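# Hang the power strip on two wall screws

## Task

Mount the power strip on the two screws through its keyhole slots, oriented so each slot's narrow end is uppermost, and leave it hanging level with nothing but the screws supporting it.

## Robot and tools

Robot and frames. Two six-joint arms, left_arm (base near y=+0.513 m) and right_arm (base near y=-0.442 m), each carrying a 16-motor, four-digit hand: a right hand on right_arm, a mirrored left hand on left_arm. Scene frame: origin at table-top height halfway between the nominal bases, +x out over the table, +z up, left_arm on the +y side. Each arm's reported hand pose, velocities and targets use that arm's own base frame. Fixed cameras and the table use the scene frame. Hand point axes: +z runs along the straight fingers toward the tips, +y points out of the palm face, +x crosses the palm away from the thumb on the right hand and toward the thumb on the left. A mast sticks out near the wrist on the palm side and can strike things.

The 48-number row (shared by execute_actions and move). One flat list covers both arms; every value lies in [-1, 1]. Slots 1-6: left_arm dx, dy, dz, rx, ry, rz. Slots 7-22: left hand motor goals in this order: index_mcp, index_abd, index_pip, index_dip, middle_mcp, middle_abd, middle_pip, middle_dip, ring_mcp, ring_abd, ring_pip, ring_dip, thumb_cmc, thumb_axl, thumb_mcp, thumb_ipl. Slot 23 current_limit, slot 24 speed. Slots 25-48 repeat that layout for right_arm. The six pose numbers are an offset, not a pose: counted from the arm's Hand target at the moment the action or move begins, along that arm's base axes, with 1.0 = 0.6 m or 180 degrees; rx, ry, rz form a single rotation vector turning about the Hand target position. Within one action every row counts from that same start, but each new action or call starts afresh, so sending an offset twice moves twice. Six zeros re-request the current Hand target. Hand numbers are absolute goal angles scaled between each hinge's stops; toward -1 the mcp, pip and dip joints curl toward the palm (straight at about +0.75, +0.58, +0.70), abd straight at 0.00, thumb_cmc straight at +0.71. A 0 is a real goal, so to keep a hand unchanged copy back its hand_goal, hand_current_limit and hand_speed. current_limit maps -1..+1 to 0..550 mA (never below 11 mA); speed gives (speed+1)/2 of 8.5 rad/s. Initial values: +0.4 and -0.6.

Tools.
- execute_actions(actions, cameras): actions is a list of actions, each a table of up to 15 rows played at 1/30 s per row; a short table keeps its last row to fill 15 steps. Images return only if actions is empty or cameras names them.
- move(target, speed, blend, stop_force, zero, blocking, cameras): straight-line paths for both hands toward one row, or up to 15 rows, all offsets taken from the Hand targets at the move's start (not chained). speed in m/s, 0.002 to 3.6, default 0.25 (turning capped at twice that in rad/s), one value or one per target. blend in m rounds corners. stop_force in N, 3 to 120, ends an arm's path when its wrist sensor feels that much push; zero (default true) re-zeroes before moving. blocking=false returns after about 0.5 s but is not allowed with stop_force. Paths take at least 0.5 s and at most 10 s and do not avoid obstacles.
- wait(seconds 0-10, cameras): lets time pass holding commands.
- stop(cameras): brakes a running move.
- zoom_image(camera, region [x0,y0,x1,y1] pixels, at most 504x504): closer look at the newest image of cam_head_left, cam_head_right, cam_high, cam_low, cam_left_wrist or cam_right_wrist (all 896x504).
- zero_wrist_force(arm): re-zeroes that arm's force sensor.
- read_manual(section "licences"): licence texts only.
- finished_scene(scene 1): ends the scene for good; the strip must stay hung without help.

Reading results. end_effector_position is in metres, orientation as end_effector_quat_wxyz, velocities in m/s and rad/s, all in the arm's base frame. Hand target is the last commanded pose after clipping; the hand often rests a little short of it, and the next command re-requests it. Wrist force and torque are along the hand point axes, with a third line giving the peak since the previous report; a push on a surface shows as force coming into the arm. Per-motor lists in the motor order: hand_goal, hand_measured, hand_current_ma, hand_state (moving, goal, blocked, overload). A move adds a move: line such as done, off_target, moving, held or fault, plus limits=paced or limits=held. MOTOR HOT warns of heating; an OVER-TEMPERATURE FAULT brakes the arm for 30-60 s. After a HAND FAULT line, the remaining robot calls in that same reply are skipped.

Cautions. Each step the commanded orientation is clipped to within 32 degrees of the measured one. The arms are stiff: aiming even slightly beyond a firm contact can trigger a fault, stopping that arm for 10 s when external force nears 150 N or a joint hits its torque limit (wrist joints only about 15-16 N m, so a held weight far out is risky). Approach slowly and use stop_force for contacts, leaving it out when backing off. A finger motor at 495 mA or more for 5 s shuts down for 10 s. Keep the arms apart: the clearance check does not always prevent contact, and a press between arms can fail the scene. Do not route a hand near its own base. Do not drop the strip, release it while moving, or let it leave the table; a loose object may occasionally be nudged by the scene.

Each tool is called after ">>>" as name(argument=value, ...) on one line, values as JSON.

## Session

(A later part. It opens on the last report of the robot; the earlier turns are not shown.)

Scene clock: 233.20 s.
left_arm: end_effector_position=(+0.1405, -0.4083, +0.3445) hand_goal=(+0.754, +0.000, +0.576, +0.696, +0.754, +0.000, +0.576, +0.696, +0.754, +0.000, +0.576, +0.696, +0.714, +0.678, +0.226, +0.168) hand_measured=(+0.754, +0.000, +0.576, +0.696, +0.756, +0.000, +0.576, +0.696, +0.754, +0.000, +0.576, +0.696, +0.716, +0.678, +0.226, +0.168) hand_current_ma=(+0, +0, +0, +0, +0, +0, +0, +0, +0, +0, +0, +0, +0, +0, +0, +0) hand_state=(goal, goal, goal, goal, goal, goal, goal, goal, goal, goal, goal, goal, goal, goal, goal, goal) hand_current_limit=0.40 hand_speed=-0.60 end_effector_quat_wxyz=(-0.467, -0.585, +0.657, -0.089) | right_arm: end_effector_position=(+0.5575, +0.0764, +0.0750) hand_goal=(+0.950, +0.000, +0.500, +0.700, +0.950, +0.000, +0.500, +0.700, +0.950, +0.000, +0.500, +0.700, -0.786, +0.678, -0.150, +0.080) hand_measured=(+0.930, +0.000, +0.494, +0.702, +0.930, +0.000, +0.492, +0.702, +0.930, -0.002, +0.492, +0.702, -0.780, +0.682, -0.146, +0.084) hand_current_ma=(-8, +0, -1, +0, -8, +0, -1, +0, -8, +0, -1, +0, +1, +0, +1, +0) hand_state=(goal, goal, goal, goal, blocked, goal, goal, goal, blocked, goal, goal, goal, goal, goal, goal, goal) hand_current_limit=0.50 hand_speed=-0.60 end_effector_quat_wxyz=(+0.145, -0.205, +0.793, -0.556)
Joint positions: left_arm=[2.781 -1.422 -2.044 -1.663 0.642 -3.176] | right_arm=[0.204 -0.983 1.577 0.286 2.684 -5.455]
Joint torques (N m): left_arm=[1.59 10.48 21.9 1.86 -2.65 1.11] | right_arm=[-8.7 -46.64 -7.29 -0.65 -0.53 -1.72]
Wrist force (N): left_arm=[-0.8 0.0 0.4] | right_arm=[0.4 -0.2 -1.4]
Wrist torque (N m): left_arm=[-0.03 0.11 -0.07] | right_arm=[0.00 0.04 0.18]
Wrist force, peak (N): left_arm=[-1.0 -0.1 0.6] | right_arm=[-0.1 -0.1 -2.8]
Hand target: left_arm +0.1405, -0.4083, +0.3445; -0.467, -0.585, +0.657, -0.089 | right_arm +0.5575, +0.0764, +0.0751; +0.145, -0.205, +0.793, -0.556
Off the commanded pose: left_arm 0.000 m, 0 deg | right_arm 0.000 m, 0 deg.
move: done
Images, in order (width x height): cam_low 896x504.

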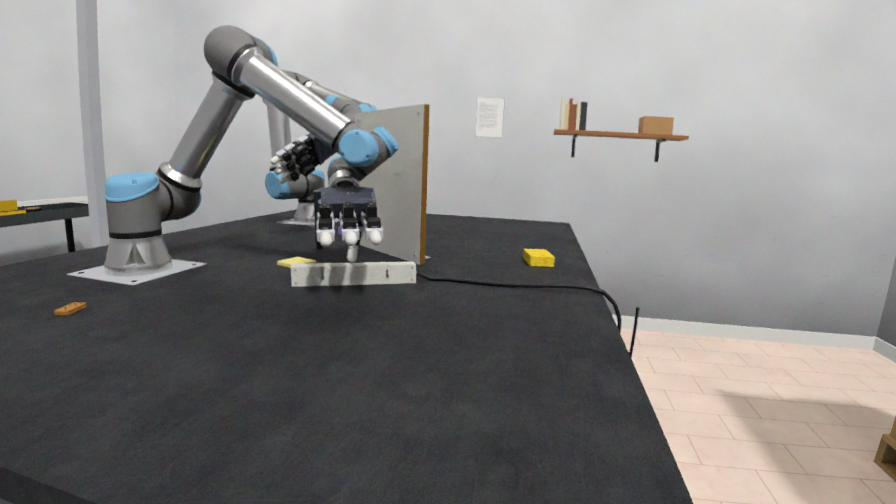

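>>> move(target=[0,0,0,0,0,0, 0.754,0,0.576,0.696,0.754,0,0.576,0.696,0.754,0,0.576,0.696,0.714,0.678,0.226,0.168,0.4,-0.6, 0.0125,0.0507,0.075,0,0,0.0044, 0.864,0,-0.736,0.84,0.864,0,-0.736,0.84,0.864,0,-0.736,0.84,-0.671,0.678,0.07,0.082,0.4,-0.5], speed=0.2)

>>> move(target=[0,0,0,0,0,0, 0.754,0,0.576,0.696,0.754,0,0.576,0.696,0.754,0,0.576,0.696,0.714,0.678,0.226,0.168,0.4,-0.6, 0,0,-0.1017,0,0,0, 0.864,0,-0.736,0.84,0.864,0,-0.736,0.84,0.864,0,-0.736,0.84,-0.671,0.678,0.07,0.082,0.4,-0.6], speed=0.15, stop_force=10)

>>> move(target=[0,0,0,0,0,0, 0.754,0,0.576,0.696,0.754,0,0.576,0.696,0.754,0,0.576,0.696,0.714,0.678,0.226,0.168,0.4,-0.6, 0,0,0,0,0,0, 0.43,0,-0.76,0.83,0.42,0,-0.76,0.83,0.41,0,-0.76,0.83,-0.671,0.678,-0.6,0.04,0.7,-0.85], speed=0.12, cameras=["cam_low","cam_high"])

>>> zoom_image(camera="cam_low", region=[280, 220, 430, 300])

>>> zoom_image(camera="cam_high", region=[290, 150, 390, 250])

Scene clock: 242.10 s.
left_arm: end_effector_position=(+0.1405, -0.4083, +0.3445) hand_goal=(+0.754, +0.000, +0.576, +0.696, +0.754, +0.000, +0.576, +0.696, +0.754, +0.000, +0.576, +0.696, +0.714, +0.678, +0.226, +0.168) hand_measured=(+0.754, +0.000, +0.576, +0.696, +0.756, +0.000, +0.576, +0.696, +0.754, +0.000, +0.576, +0.696, +0.716, +0.678, +0.226, +0.168) hand_current_ma=(+0, +0, +0, +0, +0, +0, +0, +0, +0, +0, +0, +0, +0, +0, +0, +0) hand_state=(goal, goal, goal, goal, goal, goal, goal, goal, goal, goal, goal, goal, goal, goal, goal, goal) hand_current_limit=0.40 hand_speed=-0.60 end_effector_quat_wxyz=(-0.467, -0.585, +0.657, -0.089) | right_arm: end_effector_position=(+0.5650, +0.1068, +0.1200) hand_goal=(+0.864, +0.000, -0.736, +0.840, +0.864, +0.000, -0.736, +0.840, +0.864, +0.000, -0.736, +0.840, -0.670, +0.678, +0.070, +0.082) hand_measured=(+0.856, +0.000, -0.734, +0.838, +0.854, +0.000, -0.734, +0.838, +0.856, -0.002, -0.732, +0.838, -0.672, +0.680, +0.068, +0.084) hand_current_ma=(-2, +0, +0, +0, -2, +0, +0, +0, -2, +0, +0, +0, +0, +0, +0, +0) hand_state=(goal, goal, goal, goal, goal, goal, goal, goal, goal, goal, goal, goal, goal, goal, goal, goal) hand_current_limit=0.40 hand_speed=-0.50 end_effector_quat_wxyz=(+0.148, -0.211, +0.791, -0.555)
Joint positions: left_arm=[2.781 -1.422 -2.044 -1.663 0.642 -3.176] | right_arm=[0.259 -0.984 1.461 0.471 2.709 -5.381]
Joint torques (N m): left_arm=[0.9 10.16 22.5 1.7 -2.75 1.04] | right_arm=[10.01 -34.36 -22.72 3.94 3.05 1.7]
Wrist force (N): left_arm=[-0.6 -0.2 0.6] | right_arm=[0.2 -0.4 -1.3]
Wrist torque (N m): left_arm=[-0.08 0.09 -0.05] | right_arm=[0.02 0.06 0.06]
Wrist force, peak (N): left_arm=[-1.0 0.5 0.3] | right_arm=[-0.1 -1.0 -1.8]
Hand target: left_arm +0.1405, -0.4083, +0.3445; -0.467, -0.585, +0.657, -0.089 | right_arm +0.5650, +0.1068, +0.1201; +0.148, -0.211, +0.791, -0.555
Off the commanded pose: left_arm 0.000 m, 0 deg | right_arm 0.000 m, 0 deg.
move: done

Scene clock: 243.73 s.
left_arm: end_effector_position=(+0.1405, -0.4083, +0.3445) hand_goal=(+0.754, +0.000, +0.576, +0.696, +0.754, +0.000, +0.576, +0.696, +0.754, +0.000, +0.576, +0.696, +0.714, +0.678, +0.226, +0.168) hand_measured=(+0.754, +0.000, +0.576, +0.696, +0.756, +0.000, +0.576, +0.696, +0.754, +0.000, +0.576, +0.696, +0.716, +0.678, +0.226, +0.168) hand_current_ma=(+0, +0, +0, +0, +0, +0, +0, +0, +0, +0, +0, +0, +0, +0, +0, +0) hand_state=(goal, goal, goal, goal, goal, goal, goal, goal, goal, goal, goal, goal, goal, goal, goal, goal) hand_current_limit=0.40 hand_speed=-0.60 end_effector_quat_wxyz=(-0.467, -0.585, +0.657, -0.089) | right_arm: end_effector_position=(+0.5650, +0.1068, +0.0590) hand_goal=(+0.864, +0.000, -0.736, +0.840, +0.864, +0.000, -0.736, +0.840, +0.864, +0.000, -0.736, +0.840, -0.670, +0.678, +0.070, +0.082) hand_measured=(+0.856, +0.000, -0.734, +0.838, +0.854, +0.000, -0.734, +0.838, +0.856, -0.002, -0.732, +0.838, -0.672, +0.680, +0.068, +0.084) hand_current_ma=(-2, +0, +0, +0, -2, +0, +0, +0, -2, +0, +0, +0, +0, +0, +0, +0) hand_state=(goal, goal, goal, goal, goal, goal, goal, goal, goal, goal, goal, goal, goal, goal, goal, goal) hand_current_limit=0.40 hand_speed=-0.60 end_effector_quat_wxyz=(+0.148, -0.211, +0.791, -0.555)
Joint positions: left_arm=[2.781 -1.422 -2.044 -1.663 0.642 -3.176] | right_arm=[0.259 -0.91 1.513 0.344 2.709 -5.381]
Joint torques (N m): left_arm=[0.13 9.76 21.13 1.69 -2.78 1.12] | right_arm=[-8.25 -35.79 -7.2 -0.3 -0.08 -1.54]
Wrist force (N): left_arm=[-0.8 0.0 0.5] | right_arm=[0.3 -0.2 -1.4]
Wrist torque (N m): left_arm=[-0.03 0.10 -0.06] | right_arm=[0.05 0.05 0.07]
Wrist force, peak (N): left_arm=[-0.9 0.0 0.6] | right_arm=[0.2 -1.2 -1.8]
Hand target: left_arm +0.1405, -0.4083, +0.3445; -0.467, -0.585, +0.657, -0.089 | right_arm +0.5650, +0.1068, +0.0590; +0.148, -0.211, +0.791, -0.555
Off the commanded pose: left_arm 0.000 m, 0 deg | right_arm 0.000 m, 0 deg.
move: done

Scene clock: 244.87 s.
left_arm: end_effector_position=(+0.1405, -0.4083, +0.3445) hand_goal=(+0.754, +0.000, +0.576, +0.696, +0.754, +0.000, +0.576, +0.696, +0.754, +0.000, +0.576, +0.696, +0.714, +0.678, +0.226, +0.168) hand_measured=(+0.754, +0.000, +0.576, +0.696, +0.756, +0.000, +0.576, +0.696, +0.754, +0.000, +0.576, +0.696, +0.716, +0.678, +0.226, +0.168) hand_current_ma=(+0, +0, +0, +0, +0, +0, +0, +0, +0, +0, +0, +0, +0, +0, +0, +0) hand_state=(goal, goal, goal, goal, goal, goal, goal, goal, goal, goal, goal, goal, goal, goal, goal, goal) hand_current_limit=0.40 hand_speed=-0.60 end_effector_quat_wxyz=(-0.467, -0.585, +0.657, -0.089) | right_arm: end_effector_position=(+0.5650, +0.1068, +0.0590) hand_goal=(+0.430, +0.000, -0.760, +0.830, +0.420, +0.000, -0.760, +0.830, +0.410, +0.000, -0.760, +0.830, -0.670, +0.678, -0.600, +0.040) hand_measured=(+0.542, +0.000, -0.740, +0.838, +0.522, +0.000, -0.746, +0.836, +0.496, -0.002, -0.744, +0.836, -0.666, +0.680, -0.170, +0.070) hand_current_ma=(+220, +0, +6, +1, +183, +0, +4, +1, +133, +0, +4, +1, +0, +0, +467, +26) hand_state=(blocked, goal, goal, goal, blocked, goal, goal, goal, blocked, goal, goal, goal, goal, goal, blocked, blocked) hand_current_limit=0.70 hand_speed=-0.85 end_effector_quat_wxyz=(+0.148, -0.211, +0.791, -0.555)
Joint positions: left_arm=[2.781 -1.422 -2.044 -1.663 0.642 -3.176] | right_arm=[0.259 -0.91 1.513 0.344 2.709 -5.381]
Joint torques (N m): left_arm=[1.5 9.71 21.57 1.95 -2.8 1.1] | right_arm=[-7.95 -35.44 -7.09 0.42 -0.19 -1.54]
Wrist force (N): left_arm=[-0.7 0.0 0.7] | right_arm=[-0.4 -12.2 -2.6]
Wrist torque (N m): left_arm=[-0.06 0.10 -0.06] | right_arm=[-0.15 -0.08 -0.11]
Wrist force, peak (N): left_arm=[-0.9 0.2 0.6] | right_arm=[-0.4 -12.3 -2.7]
Hand target: left_arm +0.1405, -0.4083, +0.3445; -0.467, -0.585, +0.657, -0.089 | right_arm +0.5650, +0.1068, +0.0590; +0.148, -0.211, +0.791, -0.555
Off the commanded pose: left_arm 0.000 m, 0 deg | right_arm 0.000 m, 0 deg.
move: done
Images, in order (width x height): cam_high 896x504, cam_low 896x504.

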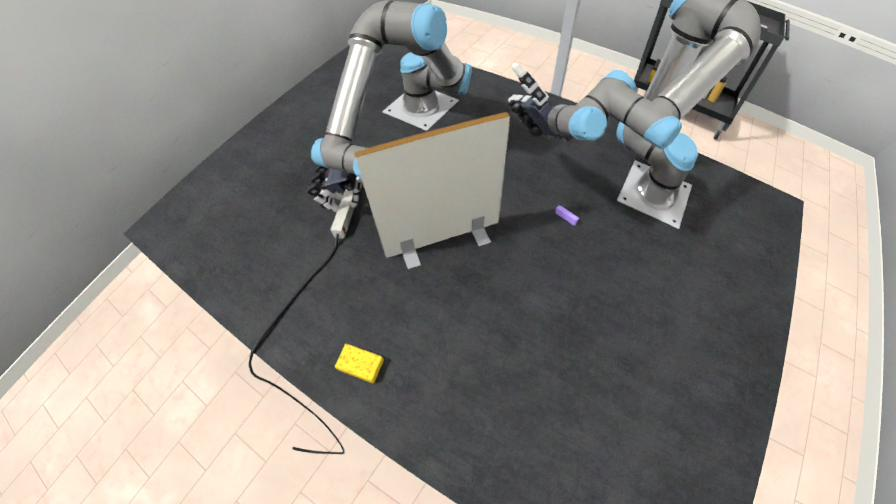

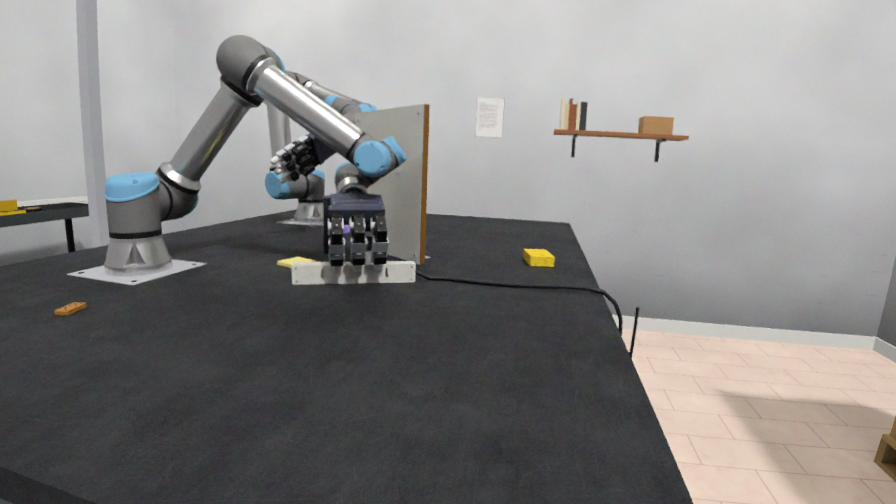

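Scaled by 3.360 from the camera's 896x504 image, which has a finer 1280x720 frame.

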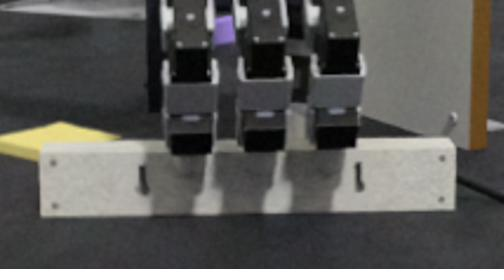

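Scaled by 5.040 from the camera's 896x504 image, which has a finer 1280x720 frame.

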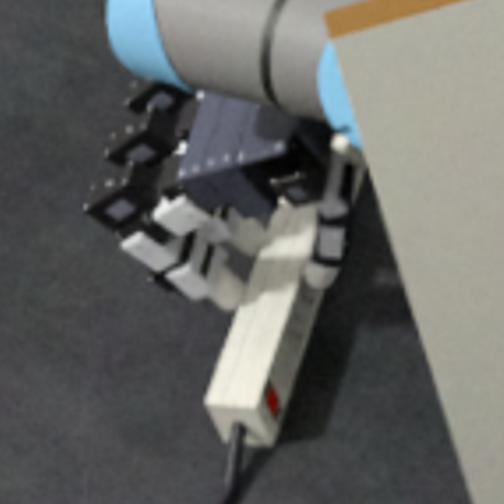

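>>> move(target=[[0,0,0,0,0,0, 0.754,0,0.576,0.696,0.754,0,0.576,0.696,0.754,0,0.576,0.696,0.714,0.678,0.226,0.168,0.4,-0.6, 0,0,0.025,0,0,0, 0.43,0,-0.76,0.83,0.42,0,-0.76,0.83,0.41,0,-0.76,0.83,-0.671,0.678,-0.6,0.04,0.7,-0.85],[0,0,0,0,0,0, 0.754,0,0.576,0.696,0.754,0,0.576,0.696,0.754,0,0.576,0.696,0.714,0.678,0.226,0.168,0.4,-0.6, 0,0,0.035,0.2167,0.1246,0, 0.43,0,-0.76,0.83,0.42,0,-0.76,0.83,0.41,0,-0.76,0.83,-0.671,0.678,-0.6,0.04,0.7,-0.85],[0,0,0,0,0,0, 0.754,0,0.576,0.696,0.754,0,0.576,0.696,0.754,0,0.576,0.696,0.714,0.678,0.226,0.168,0.4,-0.6, 0,0,-0.004,0.2167,0.1246,0, 0.43,0,-0.76,0.83,0.42,0,-0.76,0.83,0.41,0,-0.76,0.83,-0.671,0.678,-0.6,0.04,0.7,-0.85]], speed=[0.1,0.25,0.08], cameras=["cam_low"])

>>> zoom_image(camera="cam_low", region=[280, 220, 430, 300])

Scene clock: 248.87 s.
left_arm: end_effector_position=(+0.1405, -0.4083, +0.3445) hand_goal=(+0.754, +0.000, +0.576, +0.696, +0.754, +0.000, +0.576, +0.696, +0.754, +0.000, +0.576, +0.696, +0.714, +0.678, +0.226, +0.168) hand_measured=(+0.754, +0.000, +0.576, +0.696, +0.756, +0.000, +0.576, +0.696, +0.754, +0.000, +0.576, +0.696, +0.716, +0.678, +0.226, +0.168) hand_current_ma=(+0, +0, +0, +0, +0, +0, +0, +0, +0, +0, +0, +0, +0, +0, +0, +0) hand_state=(goal, goal, goal, goal, goal, goal, goal, goal, goal, goal, goal, goal, goal, goal, goal, goal) hand_current_limit=0.40 hand_speed=-0.60 end_effector_quat_wxyz=(-0.467, -0.585, +0.657, -0.089) | right_arm: end_effector_position=(+0.5650, +0.1068, +0.0568) hand_goal=(+0.430, +0.000, -0.760, +0.830, +0.420, +0.000, -0.760, +0.830, +0.410, +0.000, -0.760, +0.830, -0.670, +0.678, -0.600, +0.040) hand_measured=(+0.492, +0.022, -0.742, +0.832, +0.428, -0.010, -0.762, +0.826, +0.412, -0.002, -0.752, +0.834, -0.682, +0.662, -0.518, +0.066) hand_current_ma=(+71, +6, +6, +0, +1, -1, +0, +0, +0, +0, +1, +0, -3, -6, +175, +20) hand_state=(blocked, blocked, goal, goal, goal, goal, goal, goal, goal, goal, goal, goal, goal, goal, blocked, blocked) hand_current_limit=0.70 hand_speed=-0.85 end_effector_quat_wxyz=(+0.056, -0.251, +0.943, -0.210)
Joint positions: left_arm=[2.781 -1.422 -2.044 -1.663 0.642 -3.176] | right_arm=[-0.038 -0.879 1.312 0.893 1.939 -5.316]
Joint torques (N m): left_arm=[1.26 9.21 21.98 1.79 -2.82 1.05] | right_arm=[-3.29 -37.27 -8 0.14 -1 -1.62]
Wrist force (N): left_arm=[-0.7 0.2 0.5] | right_arm=[0.3 -1.7 -0.7]
Wrist torque (N m): left_arm=[-0.01 0.10 -0.07] | right_arm=[0.13 -0.11 -0.02]
Wrist force, peak (N): left_arm=[-1.0 0.2 0.5] | right_arm=[-0.6 -15.9 -15.1]
Hand target: left_arm +0.1405, -0.4083, +0.3445; -0.467, -0.585, +0.657, -0.089 | right_arm +0.5650, +0.1068, +0.0566; +0.056, -0.251, +0.943, -0.210
Off the commanded pose: left_arm 0.000 m, 0 deg | right_arm 0.000 m, 0 deg.
move: done
Images, in order (width x height): cam_low 896x504.

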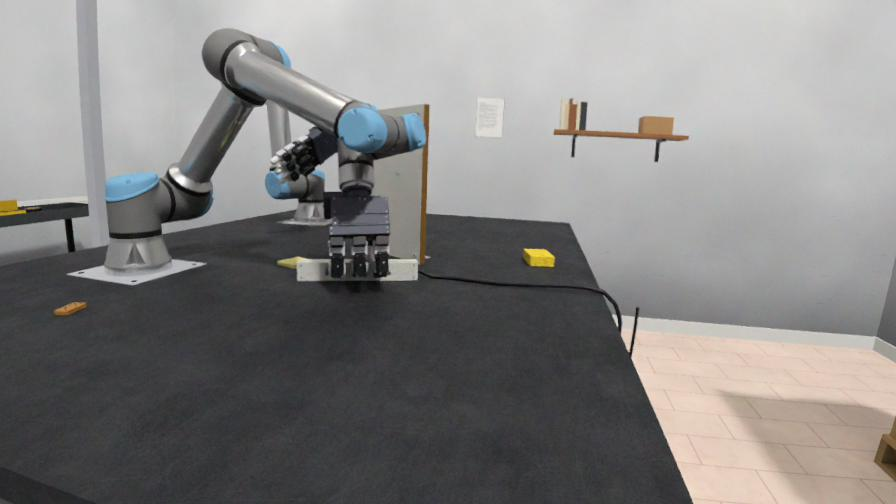

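Scaled by 3.360 from the camera's 896x504 image, which has a finer 1280x720 frame.

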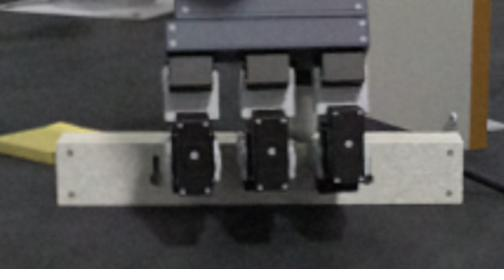

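>>> move(target=[[0,0,0,0,0,0, 0.754,0,0.576,0.696,0.754,0,0.576,0.696,0.754,0,0.576,0.696,0.714,0.678,0.226,0.168,0.4,-0.6, 0.005,-0.0087,0.06,0,0,0, 0.55,0,-0.736,0.84,0.55,0,-0.736,0.84,0.55,0,-0.736,0.84,-0.671,0.678,-0.1,0.082,0.4,-0.7],[0,0,0,0,0,0, 0.754,0,0.576,0.696,0.754,0,0.576,0.696,0.754,0,0.576,0.696,0.714,0.678,0.226,0.168,0.4,-0.6, 0,0,0.105,-0.2167,-0.1246,0, 0.864,0,-0.736,0.84,0.864,0,-0.736,0.84,0.864,0,-0.736,0.84,-0.671,0.678,0.07,0.082,0.4,-0.6]], speed=0.25, blend=[0.01,0], cameras=["cam_low"])

>>> zoom_image(camera="cam_low", region=[280, 240, 430, 300])

Scene clock: 253.70 s.
left_arm: end_effector_position=(+0.1405, -0.4083, +0.3445) hand_goal=(+0.754, +0.000, +0.576, +0.696, +0.754, +0.000, +0.576, +0.696, +0.754, +0.000, +0.576, +0.696, +0.714, +0.678, +0.226, +0.168) hand_measured=(+0.754, +0.000, +0.576, +0.696, +0.756, +0.000, +0.576, +0.696, +0.754, +0.000, +0.576, +0.696, +0.716, +0.678, +0.226, +0.168) hand_current_ma=(+0, +0, +0, +0, +0, +0, +0, +0, +0, +0, +0, +0, +0, +0, +0, +0) hand_state=(goal, goal, goal, goal, goal, goal, goal, goal, goal, goal, goal, goal, goal, goal, goal, goal) hand_current_limit=0.40 hand_speed=-0.60 end_effector_quat_wxyz=(-0.467, -0.585, +0.657, -0.089) | right_arm: end_effector_position=(+0.5650, +0.1068, +0.1196) hand_goal=(+0.864, +0.000, -0.736, +0.840, +0.864, +0.000, -0.736, +0.840, +0.864, +0.000, -0.736, +0.840, -0.670, +0.678, +0.070, +0.082) hand_measured=(+0.846, +0.002, -0.734, +0.838, +0.846, -0.002, -0.736, +0.838, +0.846, -0.002, -0.736, +0.838, -0.672, +0.676, +0.068, +0.082) hand_current_ma=(-6, +0, +0, +0, -7, +0, +0, +0, -6, +0, +0, +0, +0, +0, +0, +0) hand_state=(goal, goal, goal, goal, goal, goal, goal, goal, goal, goal, goal, goal, goal, goal, goal, goal) hand_current_limit=0.40 hand_speed=-0.60 end_effector_quat_wxyz=(+0.148, -0.211, +0.791, -0.555)
Joint positions: left_arm=[2.781 -1.422 -2.044 -1.663 0.642 -3.176] | right_arm=[0.259 -0.983 1.461 0.47 2.709 -5.381]
Joint torques (N m): left_arm=[0.8 9.99 22.16 1.7 -2.89 1.12] | right_arm=[10.22 -49.1 -8.29 -0.43 2.61 -1.84]
Wrist force (N): left_arm=[-0.7 -0.1 0.7] | right_arm=[0.2 -0.1 -1.5]
Wrist torque (N m): left_arm=[-0.07 0.10 -0.06] | right_arm=[0.08 0.06 0.17]
Wrist force, peak (N): left_arm=[-1.1 0.0 0.5] | right_arm=[0.3 -2.0 -0.8]
Hand target: left_arm +0.1405, -0.4083, +0.3445; -0.467, -0.585, +0.657, -0.089 | right_arm +0.5650, +0.1068, +0.1196; +0.148, -0.211, +0.791, -0.555
Off the commanded pose: left_arm 0.000 m, 0 deg | right_arm 0.000 m, 0 deg.
move: done
Images, in order (width x height): cam_low 896x504.

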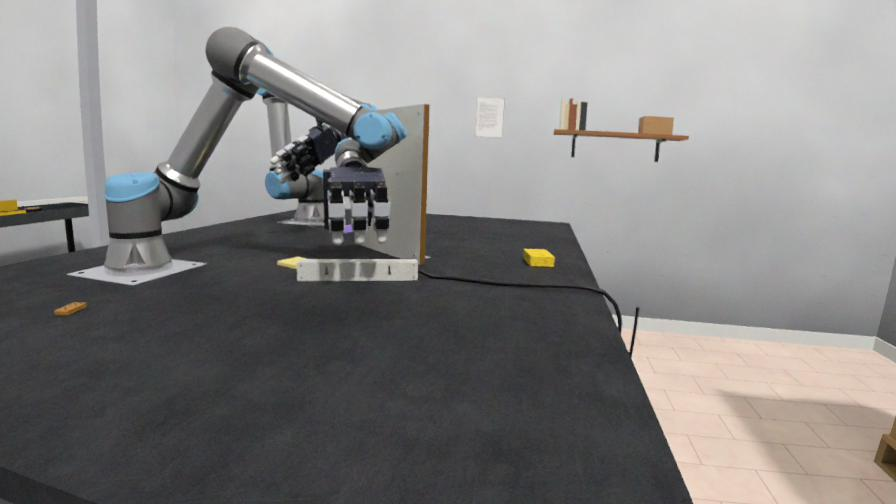

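Scaled by 3.360 from the camera's 896x504 image, which has a finer 1280x720 frame.

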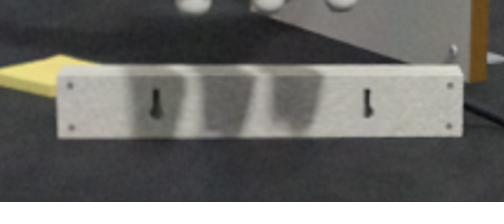

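>>> move(target=[[0,0,0,0,0,0, 0.754,0,0.576,0.696,0.754,0,0.576,0.696,0.754,0,0.576,0.696,0.714,0.678,0.226,0.168,0.4,-0.6, -0.0092,0.0473,0,0,0,-0.0287, 0.864,0,-0.736,0.84,0.864,0,-0.736,0.84,0.864,0,-0.736,0.84,-0.73,0.678,0.07,0.082,0.4,-0.6],[0,0,0,0,0,0, 0.754,0,0.576,0.696,0.754,0,0.576,0.696,0.754,0,0.576,0.696,0.714,0.678,0.226,0.168,0.4,-0.6, -0.0092,0.0473,-0.106,0,0,-0.0287, 0.43,0,-0.76,0.83,0.42,0,-0.76,0.83,0.41,0,-0.76,0.83,-0.73,0.678,-0.6,0.04,0.75,-0.85],[0,0,0,0,0,0, 0.754,0,0.576,0.696,0.754,0,0.576,0.696,0.754,0,0.576,0.696,0.714,0.678,0.226,0.168,0.4,-0.6, -0.0092,0.0473,-0.106,0,0,-0.0287, 0.40,0,-0.76,0.83,0.39,0,-0.76,0.83,0.38,0,-0.76,0.83,-0.73,0.678,-0.6,0.04,0.75,-0.85]], speed=0.15, cameras=["cam_low"])

>>> zoom_image(camera="cam_low", region=[280, 220, 430, 300])

Scene clock: 255.27 s.
left_arm: end_effector_position=(+0.1405, -0.4083, +0.3445) hand_goal=(+0.754, +0.000, +0.576, +0.696, +0.754, +0.000, +0.576, +0.696, +0.754, +0.000, +0.576, +0.696, +0.714, +0.678, +0.226, +0.168) hand_measured=(+0.754, +0.000, +0.576, +0.696, +0.756, +0.000, +0.576, +0.696, +0.754, +0.000, +0.576, +0.696, +0.716, +0.678, +0.226, +0.168) hand_current_ma=(+0, +0, +0, +0, +0, +0, +0, +0, +0, +0, +0, +0, +0, +0, +0, +0) hand_state=(goal, goal, goal, goal, goal, goal, goal, goal, goal, goal, goal, goal, goal, goal, goal, goal) hand_current_limit=0.40 hand_speed=-0.60 end_effector_quat_wxyz=(-0.467, -0.585, +0.657, -0.089) | right_arm: end_effector_position=(+0.5616, +0.1286, +0.1195) hand_goal=(+0.864, +0.000, -0.736, +0.840, +0.864, +0.000, -0.736, +0.840, +0.864, +0.000, -0.736, +0.840, -0.730, +0.678, +0.070, +0.082) hand_measured=(+0.850, +0.002, -0.734, +0.838, +0.848, -0.002, -0.736, +0.838, +0.848, -0.002, -0.736, +0.838, -0.726, +0.676, +0.068, +0.082) hand_current_ma=(-4, +0, +0, +0, -5, +0, +0, +0, -5, +0, +0, +0, +0, +0, +0, +0) hand_state=(goal, goal, goal, goal, goal, goal, goal, goal, goal, goal, goal, goal, goal, goal, goal, goal) hand_current_limit=0.40 hand_speed=-0.60 end_effector_quat_wxyz=(+0.137, -0.189, +0.794, -0.561)
Joint positions: left_arm=[2.781 -1.422 -2.044 -1.663 0.642 -3.176] | right_arm=[0.31 -0.905 1.38 0.666 2.766 -5.166]
Joint torques (N m): left_arm=[0.77 9.57 22.03 1.74 -2.83 1.16] | right_arm=[0.86 -43.87 -14.54 2.28 1.4 0.29]
Wrist force (N): left_arm=[-0.8 0.0 0.5] | right_arm=[0.1 -0.4 -1.5]
Wrist torque (N m): left_arm=[-0.03 0.11 -0.07] | right_arm=[0.05 0.08 0.06]
Wrist force, peak (N): left_arm=[-1.0 0.2 0.6] | right_arm=[-0.8 1.9 -3.2]
Hand target: left_arm +0.1405, -0.4083, +0.3445; -0.467, -0.585, +0.657, -0.089 | right_arm +0.5616, +0.1286, +0.1195; +0.137, -0.189, +0.794, -0.561 (not the last commanded pose)
Off the commanded pose: left_arm 0.000 m, 0 deg | right_arm 0.064 m, 2 deg.
FORCE FAULT: contact force on the right arm reached its limit, and that arm stopped. The contact can be on any part of that arm, not only on its tool. That arm's remaining commands of this call were not run. That arm is still stopped at the end of this call. That arm stays stopped for about 10 more seconds. Until then a move that you send moves the other arm only, and its call returns only when the move has ended. Once the stop has ended, the next robot result says so. If the stop ends while you think or write, that arm runs what you send next, counted from a new Hand target: where the arm stands when the stop ends. While its stop runs, that arm, its gripper or tool too, takes no new command. Until it ends, the stop uses up actions while you think or wait. An arm that is not stopped still takes commands.
move: fault (right_arm); path passed 1 of 3 targets; target 2's new numbers were not sent; target 3's new numbers were not sent
Images, in order (width x height): cam_low 896x504.

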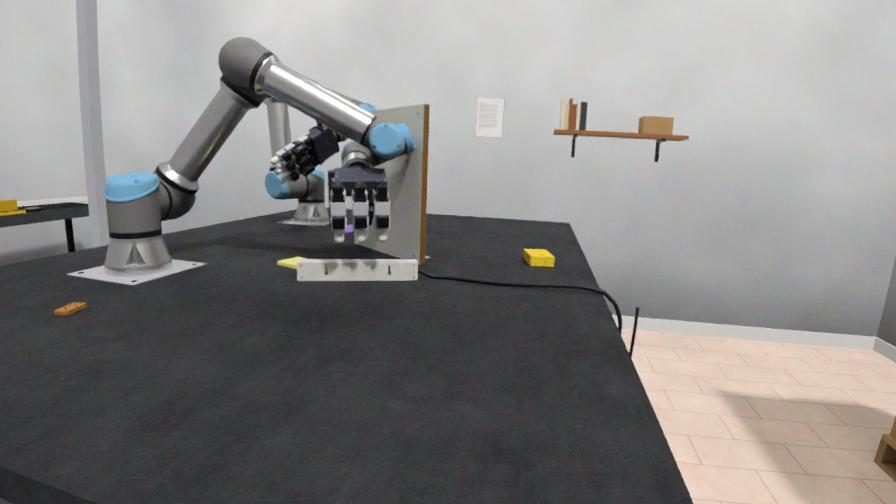

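Scaled by 3.360 from the camera's 896x504 image, which has a finer 1280x720 frame.

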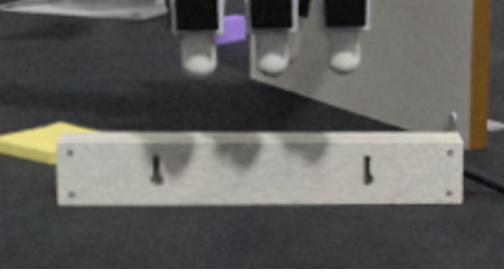

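>>> wait(seconds=10, cameras=["cam_head_left","cam_high"])

>>> zoom_image(camera="cam_high", region=[290, 90, 540, 290])

Scene clock: 265.90 s.
left_arm: end_effector_position=(+0.1405, -0.4083, +0.3445) hand_goal=(+0.754, +0.000, +0.576, +0.696, +0.754, +0.000, +0.576, +0.696, +0.754, +0.000, +0.576, +0.696, +0.714, +0.678, +0.226, +0.168) hand_measured=(+0.754, +0.000, +0.576, +0.696, +0.756, +0.000, +0.576, +0.696, +0.754, +0.000, +0.576, +0.696, +0.716, +0.678, +0.226, +0.168) hand_current_ma=(+0, +0, +0, +0, +0, +0, +0, +0, +0, +0, +0, +0, +0, +0, +0, +0) hand_state=(goal, goal, goal, goal, goal, goal, goal, goal, goal, goal, goal, goal, goal, goal, goal, goal) hand_current_limit=0.40 hand_speed=-0.60 end_effector_quat_wxyz=(-0.467, -0.585, +0.657, -0.089) | right_arm: end_effector_position=(+0.5616, +0.1286, +0.1195) hand_goal=(+0.864, +0.000, -0.736, +0.840, +0.864, +0.000, -0.736, +0.840, +0.864, +0.000, -0.736, +0.840, -0.730, +0.678, +0.070, +0.082) hand_measured=(+0.850, +0.002, -0.734, +0.838, +0.848, -0.002, -0.736, +0.838, +0.848, -0.002, -0.736, +0.838, -0.726, +0.676, +0.068, +0.082) hand_current_ma=(-4, +0, +0, +0, -5, +0, +0, +0, -5, +0, +0, +0, +0, +0, +0, +0) hand_state=(goal, goal, goal, goal, goal, goal, goal, goal, goal, goal, goal, goal, goal, goal, goal, goal) hand_current_limit=0.40 hand_speed=-0.60 end_effector_quat_wxyz=(+0.137, -0.189, +0.794, -0.561)
Joint positions: left_arm=[2.781 -1.422 -2.044 -1.663 0.642 -3.176] | right_arm=[0.31 -0.905 1.38 0.666 2.766 -5.166]
Joint torques (N m): left_arm=[1.2 10.41 22.23 1.68 -2.8 0.91] | right_arm=[0.11 -44.57 -15.1 2.23 1.46 0.4]
Wrist force (N): left_arm=[-0.6 0.0 0.5] | right_arm=[0.2 -0.3 -1.6]
Wrist torque (N m): left_arm=[-0.05 0.08 -0.05] | right_arm=[0.06 0.08 0.06]
Wrist force, peak (N): left_arm=[-1.1 0.2 0.7] | right_arm=[0.3 -0.5 -1.7]
Hand target: left_arm +0.1405, -0.4083, +0.3445; -0.467, -0.585, +0.657, -0.089 | right_arm +0.5616, +0.1286, +0.1195; +0.137, -0.189, +0.794, -0.561 (not the last commanded pose)
Off the commanded pose: left_arm 0.000 m, 0 deg | right_arm 0.064 m, 2 deg.
FORCE FAULT, CONTINUED: the right arm's stop, for the force fault that an earlier result reported, is over. The rest of the stop counts as 19 of the actions that you can send in this scene. That arm's target is now where it stood when the stop ended, not its last command. That arm accepts commands again.
wait: 10.00 s; at rest from the start
Images, in order (width x height): cam_head_left 896x504, cam_high 896x504.

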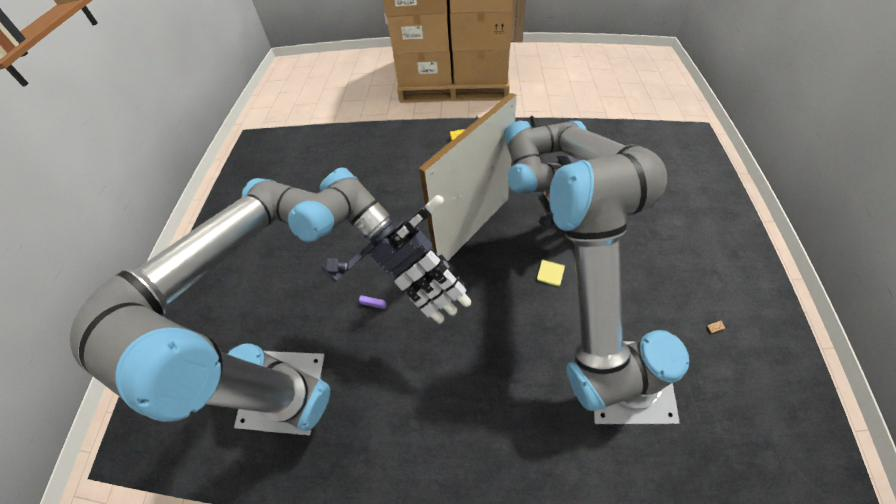

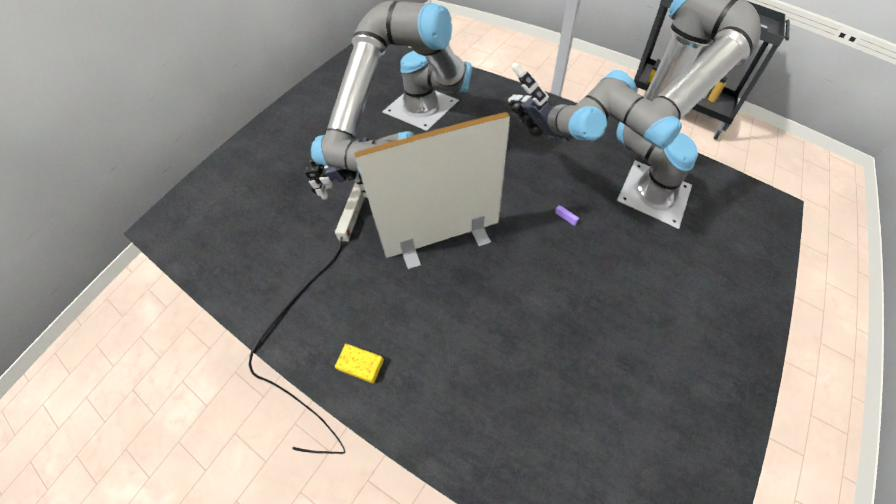

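Scaled by 2.016 from the camera's 896x504 image, which has a finer 1280x720 frame.

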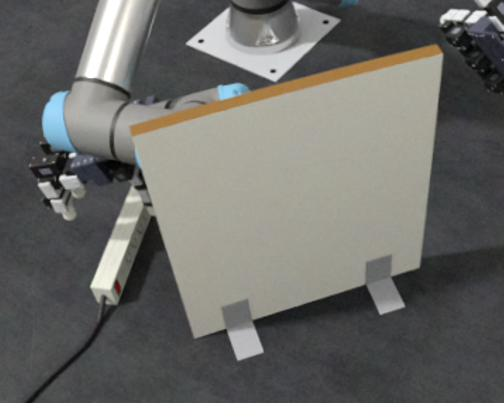

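>>> move(target=[[0,0,0,0,0,0, 0.754,0,0.576,0.696,0.754,0,0.576,0.696,0.754,0,0.576,0.696,0.714,0.678,0.226,0.168,0.4,-0.6, 0.0243,-0.0495,0,0,0,0.0183, 0.864,0,-0.736,0.84,0.864,0,-0.736,0.84,0.864,0,-0.736,0.84,-0.786,0.678,0.25,0.082,0.5,-0.6],[0,0,0,0,0,0, 0.754,0,0.576,0.696,0.754,0,0.576,0.696,0.754,0,0.576,0.696,0.714,0.678,0.226,0.168,0.4,-0.6, 0.0243,-0.0495,-0.1025,0,0,0.0183, 0.864,0,-0.736,0.84,0.864,0,-0.736,0.84,0.864,0,-0.736,0.84,-0.786,0.678,0.25,0.082,0.5,-0.6]], speed=0.15, cameras=["cam_low","cam_high"])

>>> zoom_image(camera="cam_high", region=[290, 150, 390, 250])

Scene clock: 268.63 s.
left_arm: end_effector_position=(+0.1405, -0.4083, +0.3445) hand_goal=(+0.754, +0.000, +0.576, +0.696, +0.754, +0.000, +0.576, +0.696, +0.754, +0.000, +0.576, +0.696, +0.714, +0.678, +0.226, +0.168) hand_measured=(+0.754, +0.000, +0.576, +0.696, +0.756, +0.000, +0.576, +0.696, +0.754, +0.000, +0.576, +0.696, +0.716, +0.678, +0.226, +0.168) hand_current_ma=(+0, +0, +0, +0, +0, +0, +0, +0, +0, +0, +0, +0, +0, +0, +0, +0) hand_state=(goal, goal, goal, goal, goal, goal, goal, goal, goal, goal, goal, goal, goal, goal, goal, goal) hand_current_limit=0.40 hand_speed=-0.60 end_effector_quat_wxyz=(-0.467, -0.585, +0.657, -0.089) | right_arm: end_effector_position=(+0.5762, +0.0990, +0.0580) hand_goal=(+0.864, +0.000, -0.736, +0.840, +0.864, +0.000, -0.736, +0.840, +0.864, +0.000, -0.736, +0.840, -0.786, +0.678, +0.250, +0.082) hand_measured=(+0.850, +0.002, -0.734, +0.838, +0.848, -0.002, -0.736, +0.838, +0.848, -0.002, -0.736, +0.838, -0.780, +0.676, +0.246, +0.082) hand_current_ma=(-4, +0, +0, +0, -5, +0, +0, +0, -5, +0, +0, +0, +1, +0, -1, +0) hand_state=(goal, goal, goal, goal, goal, goal, goal, goal, goal, goal, goal, goal, goal, goal, goal, goal) hand_current_limit=0.50 hand_speed=-0.60 end_effector_quat_wxyz=(+0.153, -0.212, +0.789, -0.557)
Joint positions: left_arm=[2.781 -1.422 -2.044 -1.663 0.642 -3.176] | right_arm=[0.239 -0.911 1.51 0.29 2.698 -5.439]
Joint torques (N m): left_arm=[0.66 9.57 22.03 1.9 -2.83 1.05] | right_arm=[-9.61 -36.33 -6.9 -0.46 -0.41 -1.71]
Wrist force (N): left_arm=[-0.5 0.0 0.6] | right_arm=[0.1 -0.1 -1.6]
Wrist torque (N m): left_arm=[-0.03 0.07 -0.05] | right_arm=[0.10 0.06 0.17]
Wrist force, peak (N): left_arm=[-1.0 0.0 0.5] | right_arm=[0.2 -1.3 -1.9]
Hand target: left_arm +0.1405, -0.4083, +0.3445; -0.467, -0.585, +0.657, -0.089 | right_arm +0.5762, +0.0989, +0.0580; +0.153, -0.212, +0.789, -0.557
Off the commanded pose: left_arm 0.000 m, 0 deg | right_arm 0.000 m, 0 deg.
move: done
Images, in order (width x height): cam_high 896x504, cam_low 896x504.

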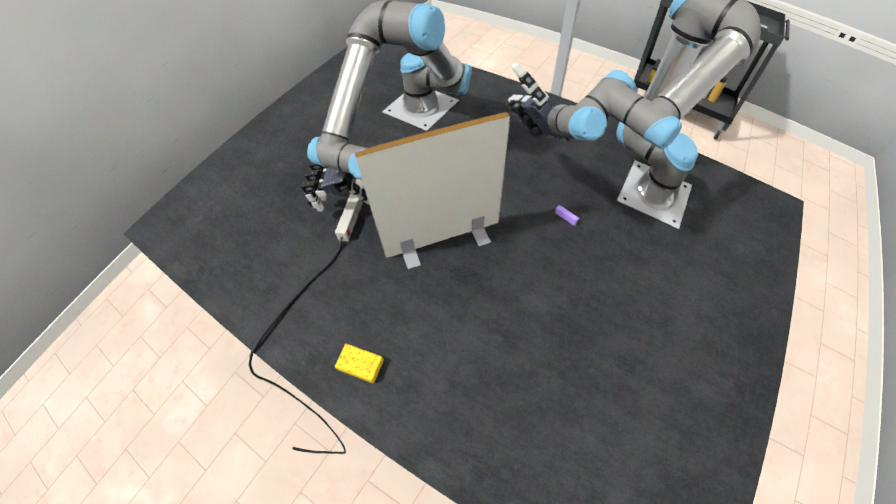

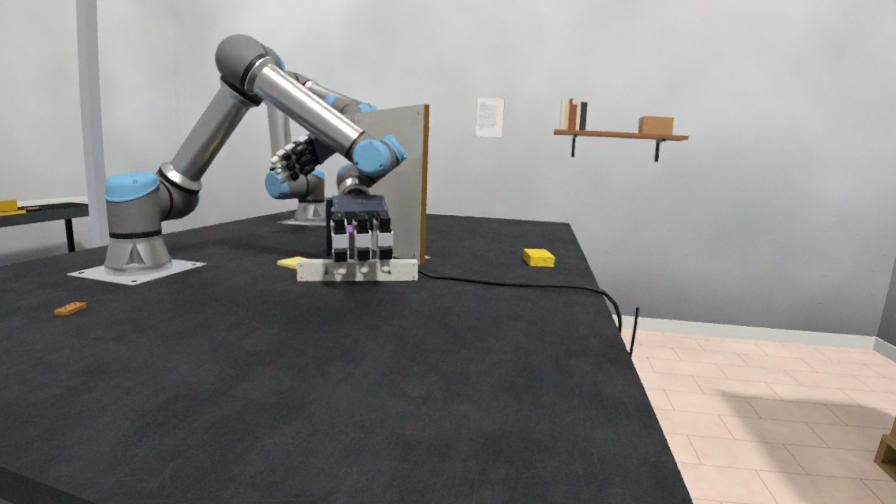

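Scaled by 5.040 from the camera's 896x504 image, which has a finer 1280x720 frame.

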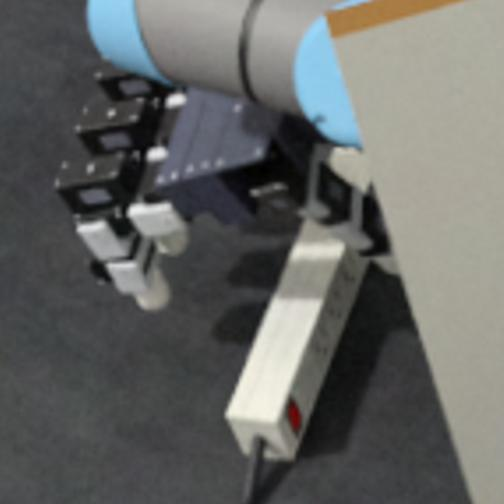

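>>> move(target=[0,0,0,0,0,0, 0.754,0,0.576,0.696,0.754,0,0.576,0.696,0.754,0,0.576,0.696,0.714,0.678,0.226,0.168,0.4,-0.6, 0.0586,-0.1104,0,0,0,0, 0.864,0,-0.736,0.84,0.864,0,-0.736,0.84,0.864,0,-0.736,0.84,-0.786,0.678,0.25,0.082,0.5,-0.6], speed=0.08)

>>> move(target=[0,0,0,0,0,0, 0.754,0,0.576,0.696,0.754,0,0.576,0.696,0.754,0,0.576,0.696,0.714,0.678,0.226,0.168,0.4,-0.6, -0.0078,0.0147,0.1025,0,0,0, 0.864,0,-0.736,0.84,0.864,0,-0.736,0.84,0.864,0,-0.736,0.84,-0.73,0.678,0.25,0.082,0.5,-0.6], speed=0.15, cameras=["cam_low"])

>>> zoom_image(camera="cam_low", region=[280, 250, 430, 310])

Scene clock: 270.43 s.
left_arm: end_effector_position=(+0.1405, -0.4083, +0.3445) hand_goal=(+0.754, +0.000, +0.576, +0.696, +0.754, +0.000, +0.576, +0.696, +0.754, +0.000, +0.576, +0.696, +0.714, +0.678, +0.226, +0.168) hand_measured=(+0.754, +0.000, +0.576, +0.696, +0.756, +0.000, +0.576, +0.696, +0.754, +0.000, +0.576, +0.696, +0.716, +0.678, +0.226, +0.168) hand_current_ma=(+0, +0, +0, +0, +0, +0, +0, +0, +0, +0, +0, +0, +0, +0, +0, +0) hand_state=(goal, goal, goal, goal, goal, goal, goal, goal, goal, goal, goal, goal, goal, goal, goal, goal) hand_current_limit=0.40 hand_speed=-0.60 end_effector_quat_wxyz=(-0.467, -0.585, +0.657, -0.089) | right_arm: end_effector_position=(+0.6113, +0.0328, +0.0580) hand_goal=(+0.864, +0.000, -0.736, +0.840, +0.864, +0.000, -0.736, +0.840, +0.864, +0.000, -0.736, +0.840, -0.786, +0.678, +0.250, +0.082) hand_measured=(+0.850, +0.002, -0.734, +0.838, +0.848, -0.002, -0.736, +0.838, +0.848, -0.002, -0.736, +0.838, -0.788, +0.676, +0.256, +0.084) hand_current_ma=(-4, +0, +0, +0, -5, +0, +0, +0, -5, +0, +0, +0, +0, +0, +1, +0) hand_state=(goal, goal, goal, goal, goal, goal, goal, goal, goal, goal, goal, goal, goal, goal, goal, goal) hand_current_limit=0.50 hand_speed=-0.60 end_effector_quat_wxyz=(+0.153, -0.212, +0.789, -0.557)
Joint positions: left_arm=[2.781 -1.422 -2.044 -1.663 0.642 -3.176] | right_arm=[0.099 -0.944 1.528 0.119 2.6 -5.651]
Joint torques (N m): left_arm=[1.18 9.43 22.84 1.75 -2.83 1.01] | right_arm=[-9.02 -48.96 -7.8 -0.74 -0.56 -1.92]
Wrist force (N): left_arm=[-0.8 0.3 0.5] | right_arm=[0.4 -0.1 -2.1]
Wrist torque (N m): left_arm=[0.00 0.10 -0.07] | right_arm=[0.03 0.07 0.15]
Wrist force, peak (N): left_arm=[-1.0 0.2 0.6] | right_arm=[0.5 -0.5 -2.3]
Hand target: left_arm +0.1405, -0.4083, +0.3445; -0.467, -0.585, +0.657, -0.089 | right_arm +0.6114, +0.0327, +0.0580; +0.153, -0.212, +0.789, -0.557
Off the commanded pose: left_arm 0.000 m, 0 deg | right_arm 0.000 m, 0 deg.
move: done

Scene clock: 271.50 s.
left_arm: end_effector_position=(+0.1405, -0.4083, +0.3445) hand_goal=(+0.754, +0.000, +0.576, +0.696, +0.754, +0.000, +0.576, +0.696, +0.754, +0.000, +0.576, +0.696, +0.714, +0.678, +0.226, +0.168) hand_measured=(+0.754, +0.000, +0.576, +0.696, +0.756, +0.000, +0.576, +0.696, +0.754, +0.000, +0.576, +0.696, +0.716, +0.678, +0.226, +0.168) hand_current_ma=(+0, +0, +0, +0, +0, +0, +0, +0, +0, +0, +0, +0, +0, +0, +0, +0) hand_state=(goal, goal, goal, goal, goal, goal, goal, goal, goal, goal, goal, goal, goal, goal, goal, goal) hand_current_limit=0.40 hand_speed=-0.60 end_effector_quat_wxyz=(-0.467, -0.585, +0.657, -0.089) | right_arm: end_effector_position=(+0.6067, +0.0415, +0.1194) hand_goal=(+0.864, +0.000, -0.736, +0.840, +0.864, +0.000, -0.736, +0.840, +0.864, +0.000, -0.736, +0.840, -0.730, +0.678, +0.250, +0.082) hand_measured=(+0.850, +0.002, -0.734, +0.838, +0.848, -0.002, -0.736, +0.838, +0.848, -0.002, -0.736, +0.838, -0.732, +0.676, +0.250, +0.084) hand_current_ma=(-4, +0, +0, +0, -5, +0, +0, +0, -5, +0, +0, +0, +0, +0, +0, +0) hand_state=(goal, goal, goal, goal, goal, goal, goal, goal, goal, goal, goal, goal, goal, goal, goal, goal) hand_current_limit=0.50 hand_speed=-0.60 end_effector_quat_wxyz=(+0.153, -0.212, +0.788, -0.557)
Joint positions: left_arm=[2.781 -1.422 -2.044 -1.663 0.642 -3.176] | right_arm=[0.117 -1.014 1.47 0.266 2.613 -5.628]
Joint torques (N m): left_arm=[1.92 9.24 21.31 1.7 -2.93 1.05] | right_arm=[10.95 -48.7 -20.66 2.67 2.69 1.78]
Wrist force (N): left_arm=[-0.6 -0.1 0.4] | right_arm=[0.2 -0.6 -1.4]
Wrist torque (N m): left_arm=[-0.04 0.08 -0.05] | right_arm=[0.03 0.07 0.07]
Wrist force, peak (N): left_arm=[-0.9 0.1 0.9] | right_arm=[0.5 -0.6 -2.3]
Hand target: left_arm +0.1405, -0.4083, +0.3445; -0.467, -0.585, +0.657, -0.089 | right_arm +0.6067, +0.0415, +0.1195; +0.153, -0.212, +0.789, -0.557
Off the commanded pose: left_arm 0.000 m, 0 deg | right_arm 0.000 m, 0 deg.
move: done
Images, in order (width x height): cam_low 896x504.

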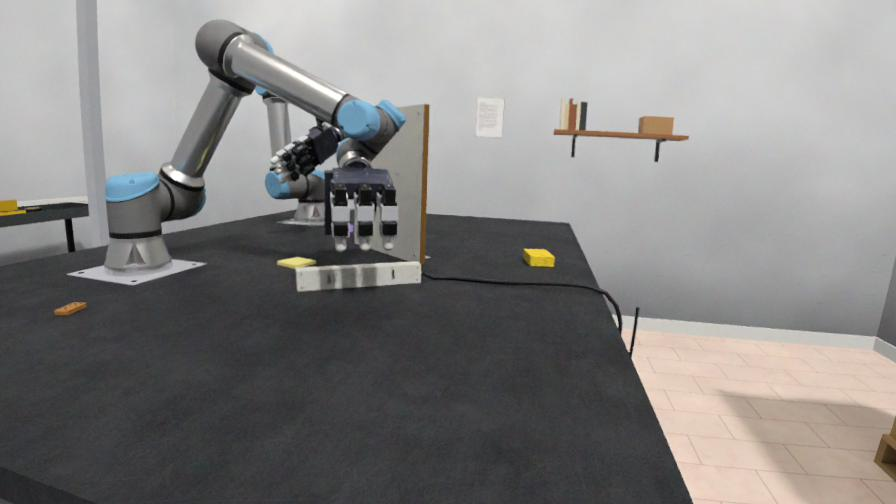

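Scaled by 3.360 from the camera's 896x504 image, which has a finer 1280x720 frame.

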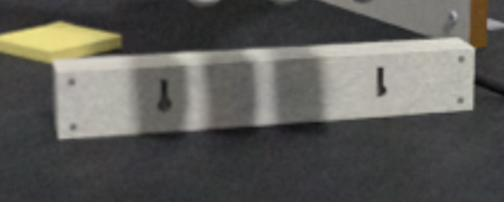

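>>> move(target=[[0,0,0,0,0,0, 0.754,0,0.576,0.696,0.754,0,0.576,0.696,0.754,0,0.576,0.696,0.714,0.678,0.226,0.168,0.4,-0.6, -0.0413,0.0937,0,0,0,0.055, 0.864,0,-0.736,0.84,0.864,0,-0.736,0.84,0.864,0,-0.736,0.84,-0.73,0.678,0.07,0.082,0.4,-0.6],[0,0,0,0,0,0, 0.754,0,0.576,0.696,0.754,0,0.576,0.696,0.754,0,0.576,0.696,0.714,0.678,0.226,0.168,0.4,-0.6, -0.0413,0.0937,-0.1058,0,0,0.055, 0.43,0,-0.76,0.83,0.42,0,-0.76,0.83,0.41,0,-0.76,0.83,-0.73,0.678,-0.6,0.04,0.75,-0.85],[0,0,0,0,0,0, 0.754,0,0.576,0.696,0.754,0,0.576,0.696,0.754,0,0.576,0.696,0.714,0.678,0.226,0.168,0.4,-0.6, -0.0413,0.0937,-0.1058,0,0,0.055, 0.40,0,-0.76,0.83,0.39,0,-0.76,0.83,0.38,0,-0.76,0.83,-0.73,0.678,-0.6,0.04,0.75,-0.85]], speed=0.15, cameras=["cam_low","cam_high"])

>>> zoom_image(camera="cam_low", region=[280, 220, 430, 300])

>>> zoom_image(camera="cam_high", region=[290, 150, 390, 250])

Scene clock: 275.97 s.
left_arm: end_effector_position=(+0.1405, -0.4083, +0.3445) hand_goal=(+0.754, +0.000, +0.576, +0.696, +0.754, +0.000, +0.576, +0.696, +0.754, +0.000, +0.576, +0.696, +0.714, +0.678, +0.226, +0.168) hand_measured=(+0.754, +0.000, +0.576, +0.696, +0.756, +0.000, +0.576, +0.696, +0.754, +0.000, +0.576, +0.696, +0.716, +0.678, +0.226, +0.168) hand_current_ma=(+0, +0, +0, +0, +0, +0, +0, +0, +0, +0, +0, +0, +0, +0, +0, +0) hand_state=(goal, goal, goal, goal, goal, goal, goal, goal, goal, goal, goal, goal, goal, goal, goal, goal) hand_current_limit=0.40 hand_speed=-0.60 end_effector_quat_wxyz=(-0.467, -0.585, +0.657, -0.089) | right_arm: end_effector_position=(+0.5819, +0.0977, +0.0560) hand_goal=(+0.400, +0.000, -0.760, +0.830, +0.390, +0.000, -0.760, +0.830, +0.380, +0.000, -0.760, +0.830, -0.730, +0.678, -0.600, +0.040) hand_measured=(+0.542, +0.002, -0.736, +0.840, +0.516, -0.002, -0.740, +0.840, +0.488, -0.002, -0.740, +0.836, -0.724, +0.678, -0.170, +0.076) hand_current_ma=(+340, +0, +9, +2, +269, +0, +7, +2, +200, +0, +7, +1, +1, +0, +481, +37) hand_state=(blocked, goal, blocked, goal, blocked, goal, blocked, goal, blocked, goal, goal, goal, goal, goal, blocked, blocked) hand_current_limit=0.75 hand_speed=-0.85 end_effector_quat_wxyz=(+0.200, -0.279, +0.767, -0.542)
Joint positions: left_arm=[2.781 -1.422 -2.044 -1.663 0.642 -3.176] | right_arm=[0.201 -1.022 1.655 0 2.544 -5.732]
Joint torques (N m): left_arm=[0.93 9.58 22.13 1.66 -2.84 0.99] | right_arm=[-4.99 -32.5 -7.65 0.75 -0.53 -1.83]
Wrist force (N): left_arm=[-0.9 0.0 0.8] | right_arm=[-0.8 -14.1 -2.2]
Wrist torque (N m): left_arm=[-0.07 0.13 -0.08] | right_arm=[-0.19 -0.01 -0.05]
Wrist force, peak (N): left_arm=[-1.1 0.4 0.8] | right_arm=[-0.6 -15.2 -2.3]
Hand target: left_arm +0.1405, -0.4083, +0.3445; -0.467, -0.585, +0.657, -0.089 | right_arm +0.5819, +0.0977, +0.0560; +0.200, -0.279, +0.767, -0.542
Off the commanded pose: left_arm 0.000 m, 0 deg | right_arm 0.000 m, 0 deg.
move: done
Images, in order (width x height): cam_high 896x504, cam_low 896x504.

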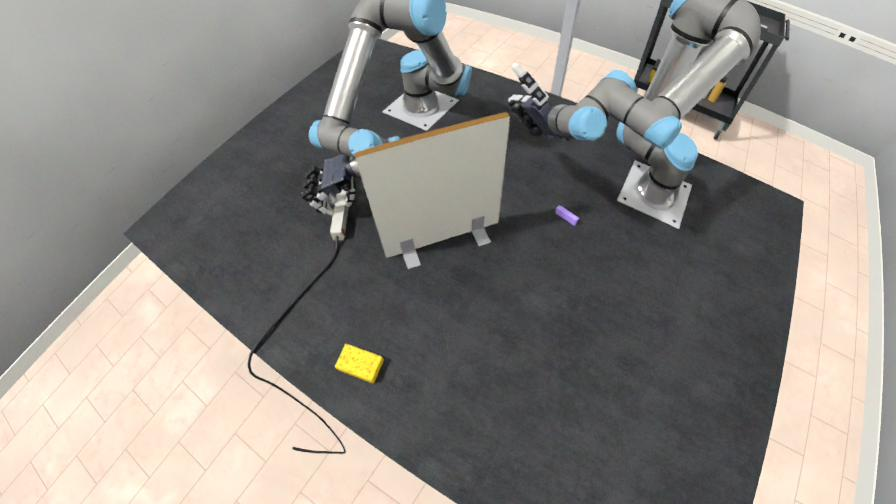

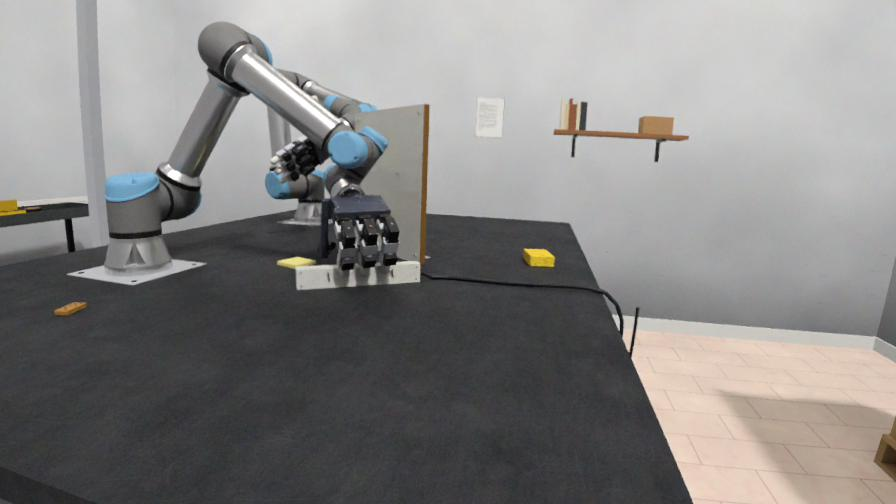

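Scaled by 3.360 from the camera's 896x504 image, which has a finer 1280x720 frame.

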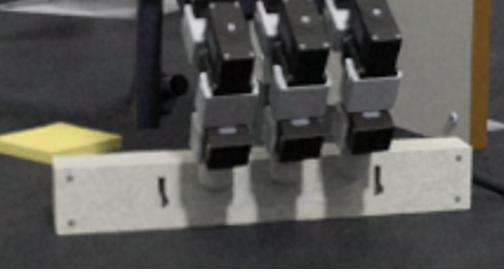

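Scaled by 5.040 from the camera's 896x504 image, which has a finer 1280x720 frame.

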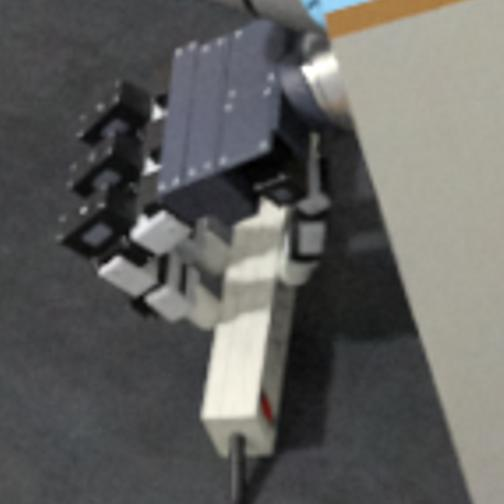

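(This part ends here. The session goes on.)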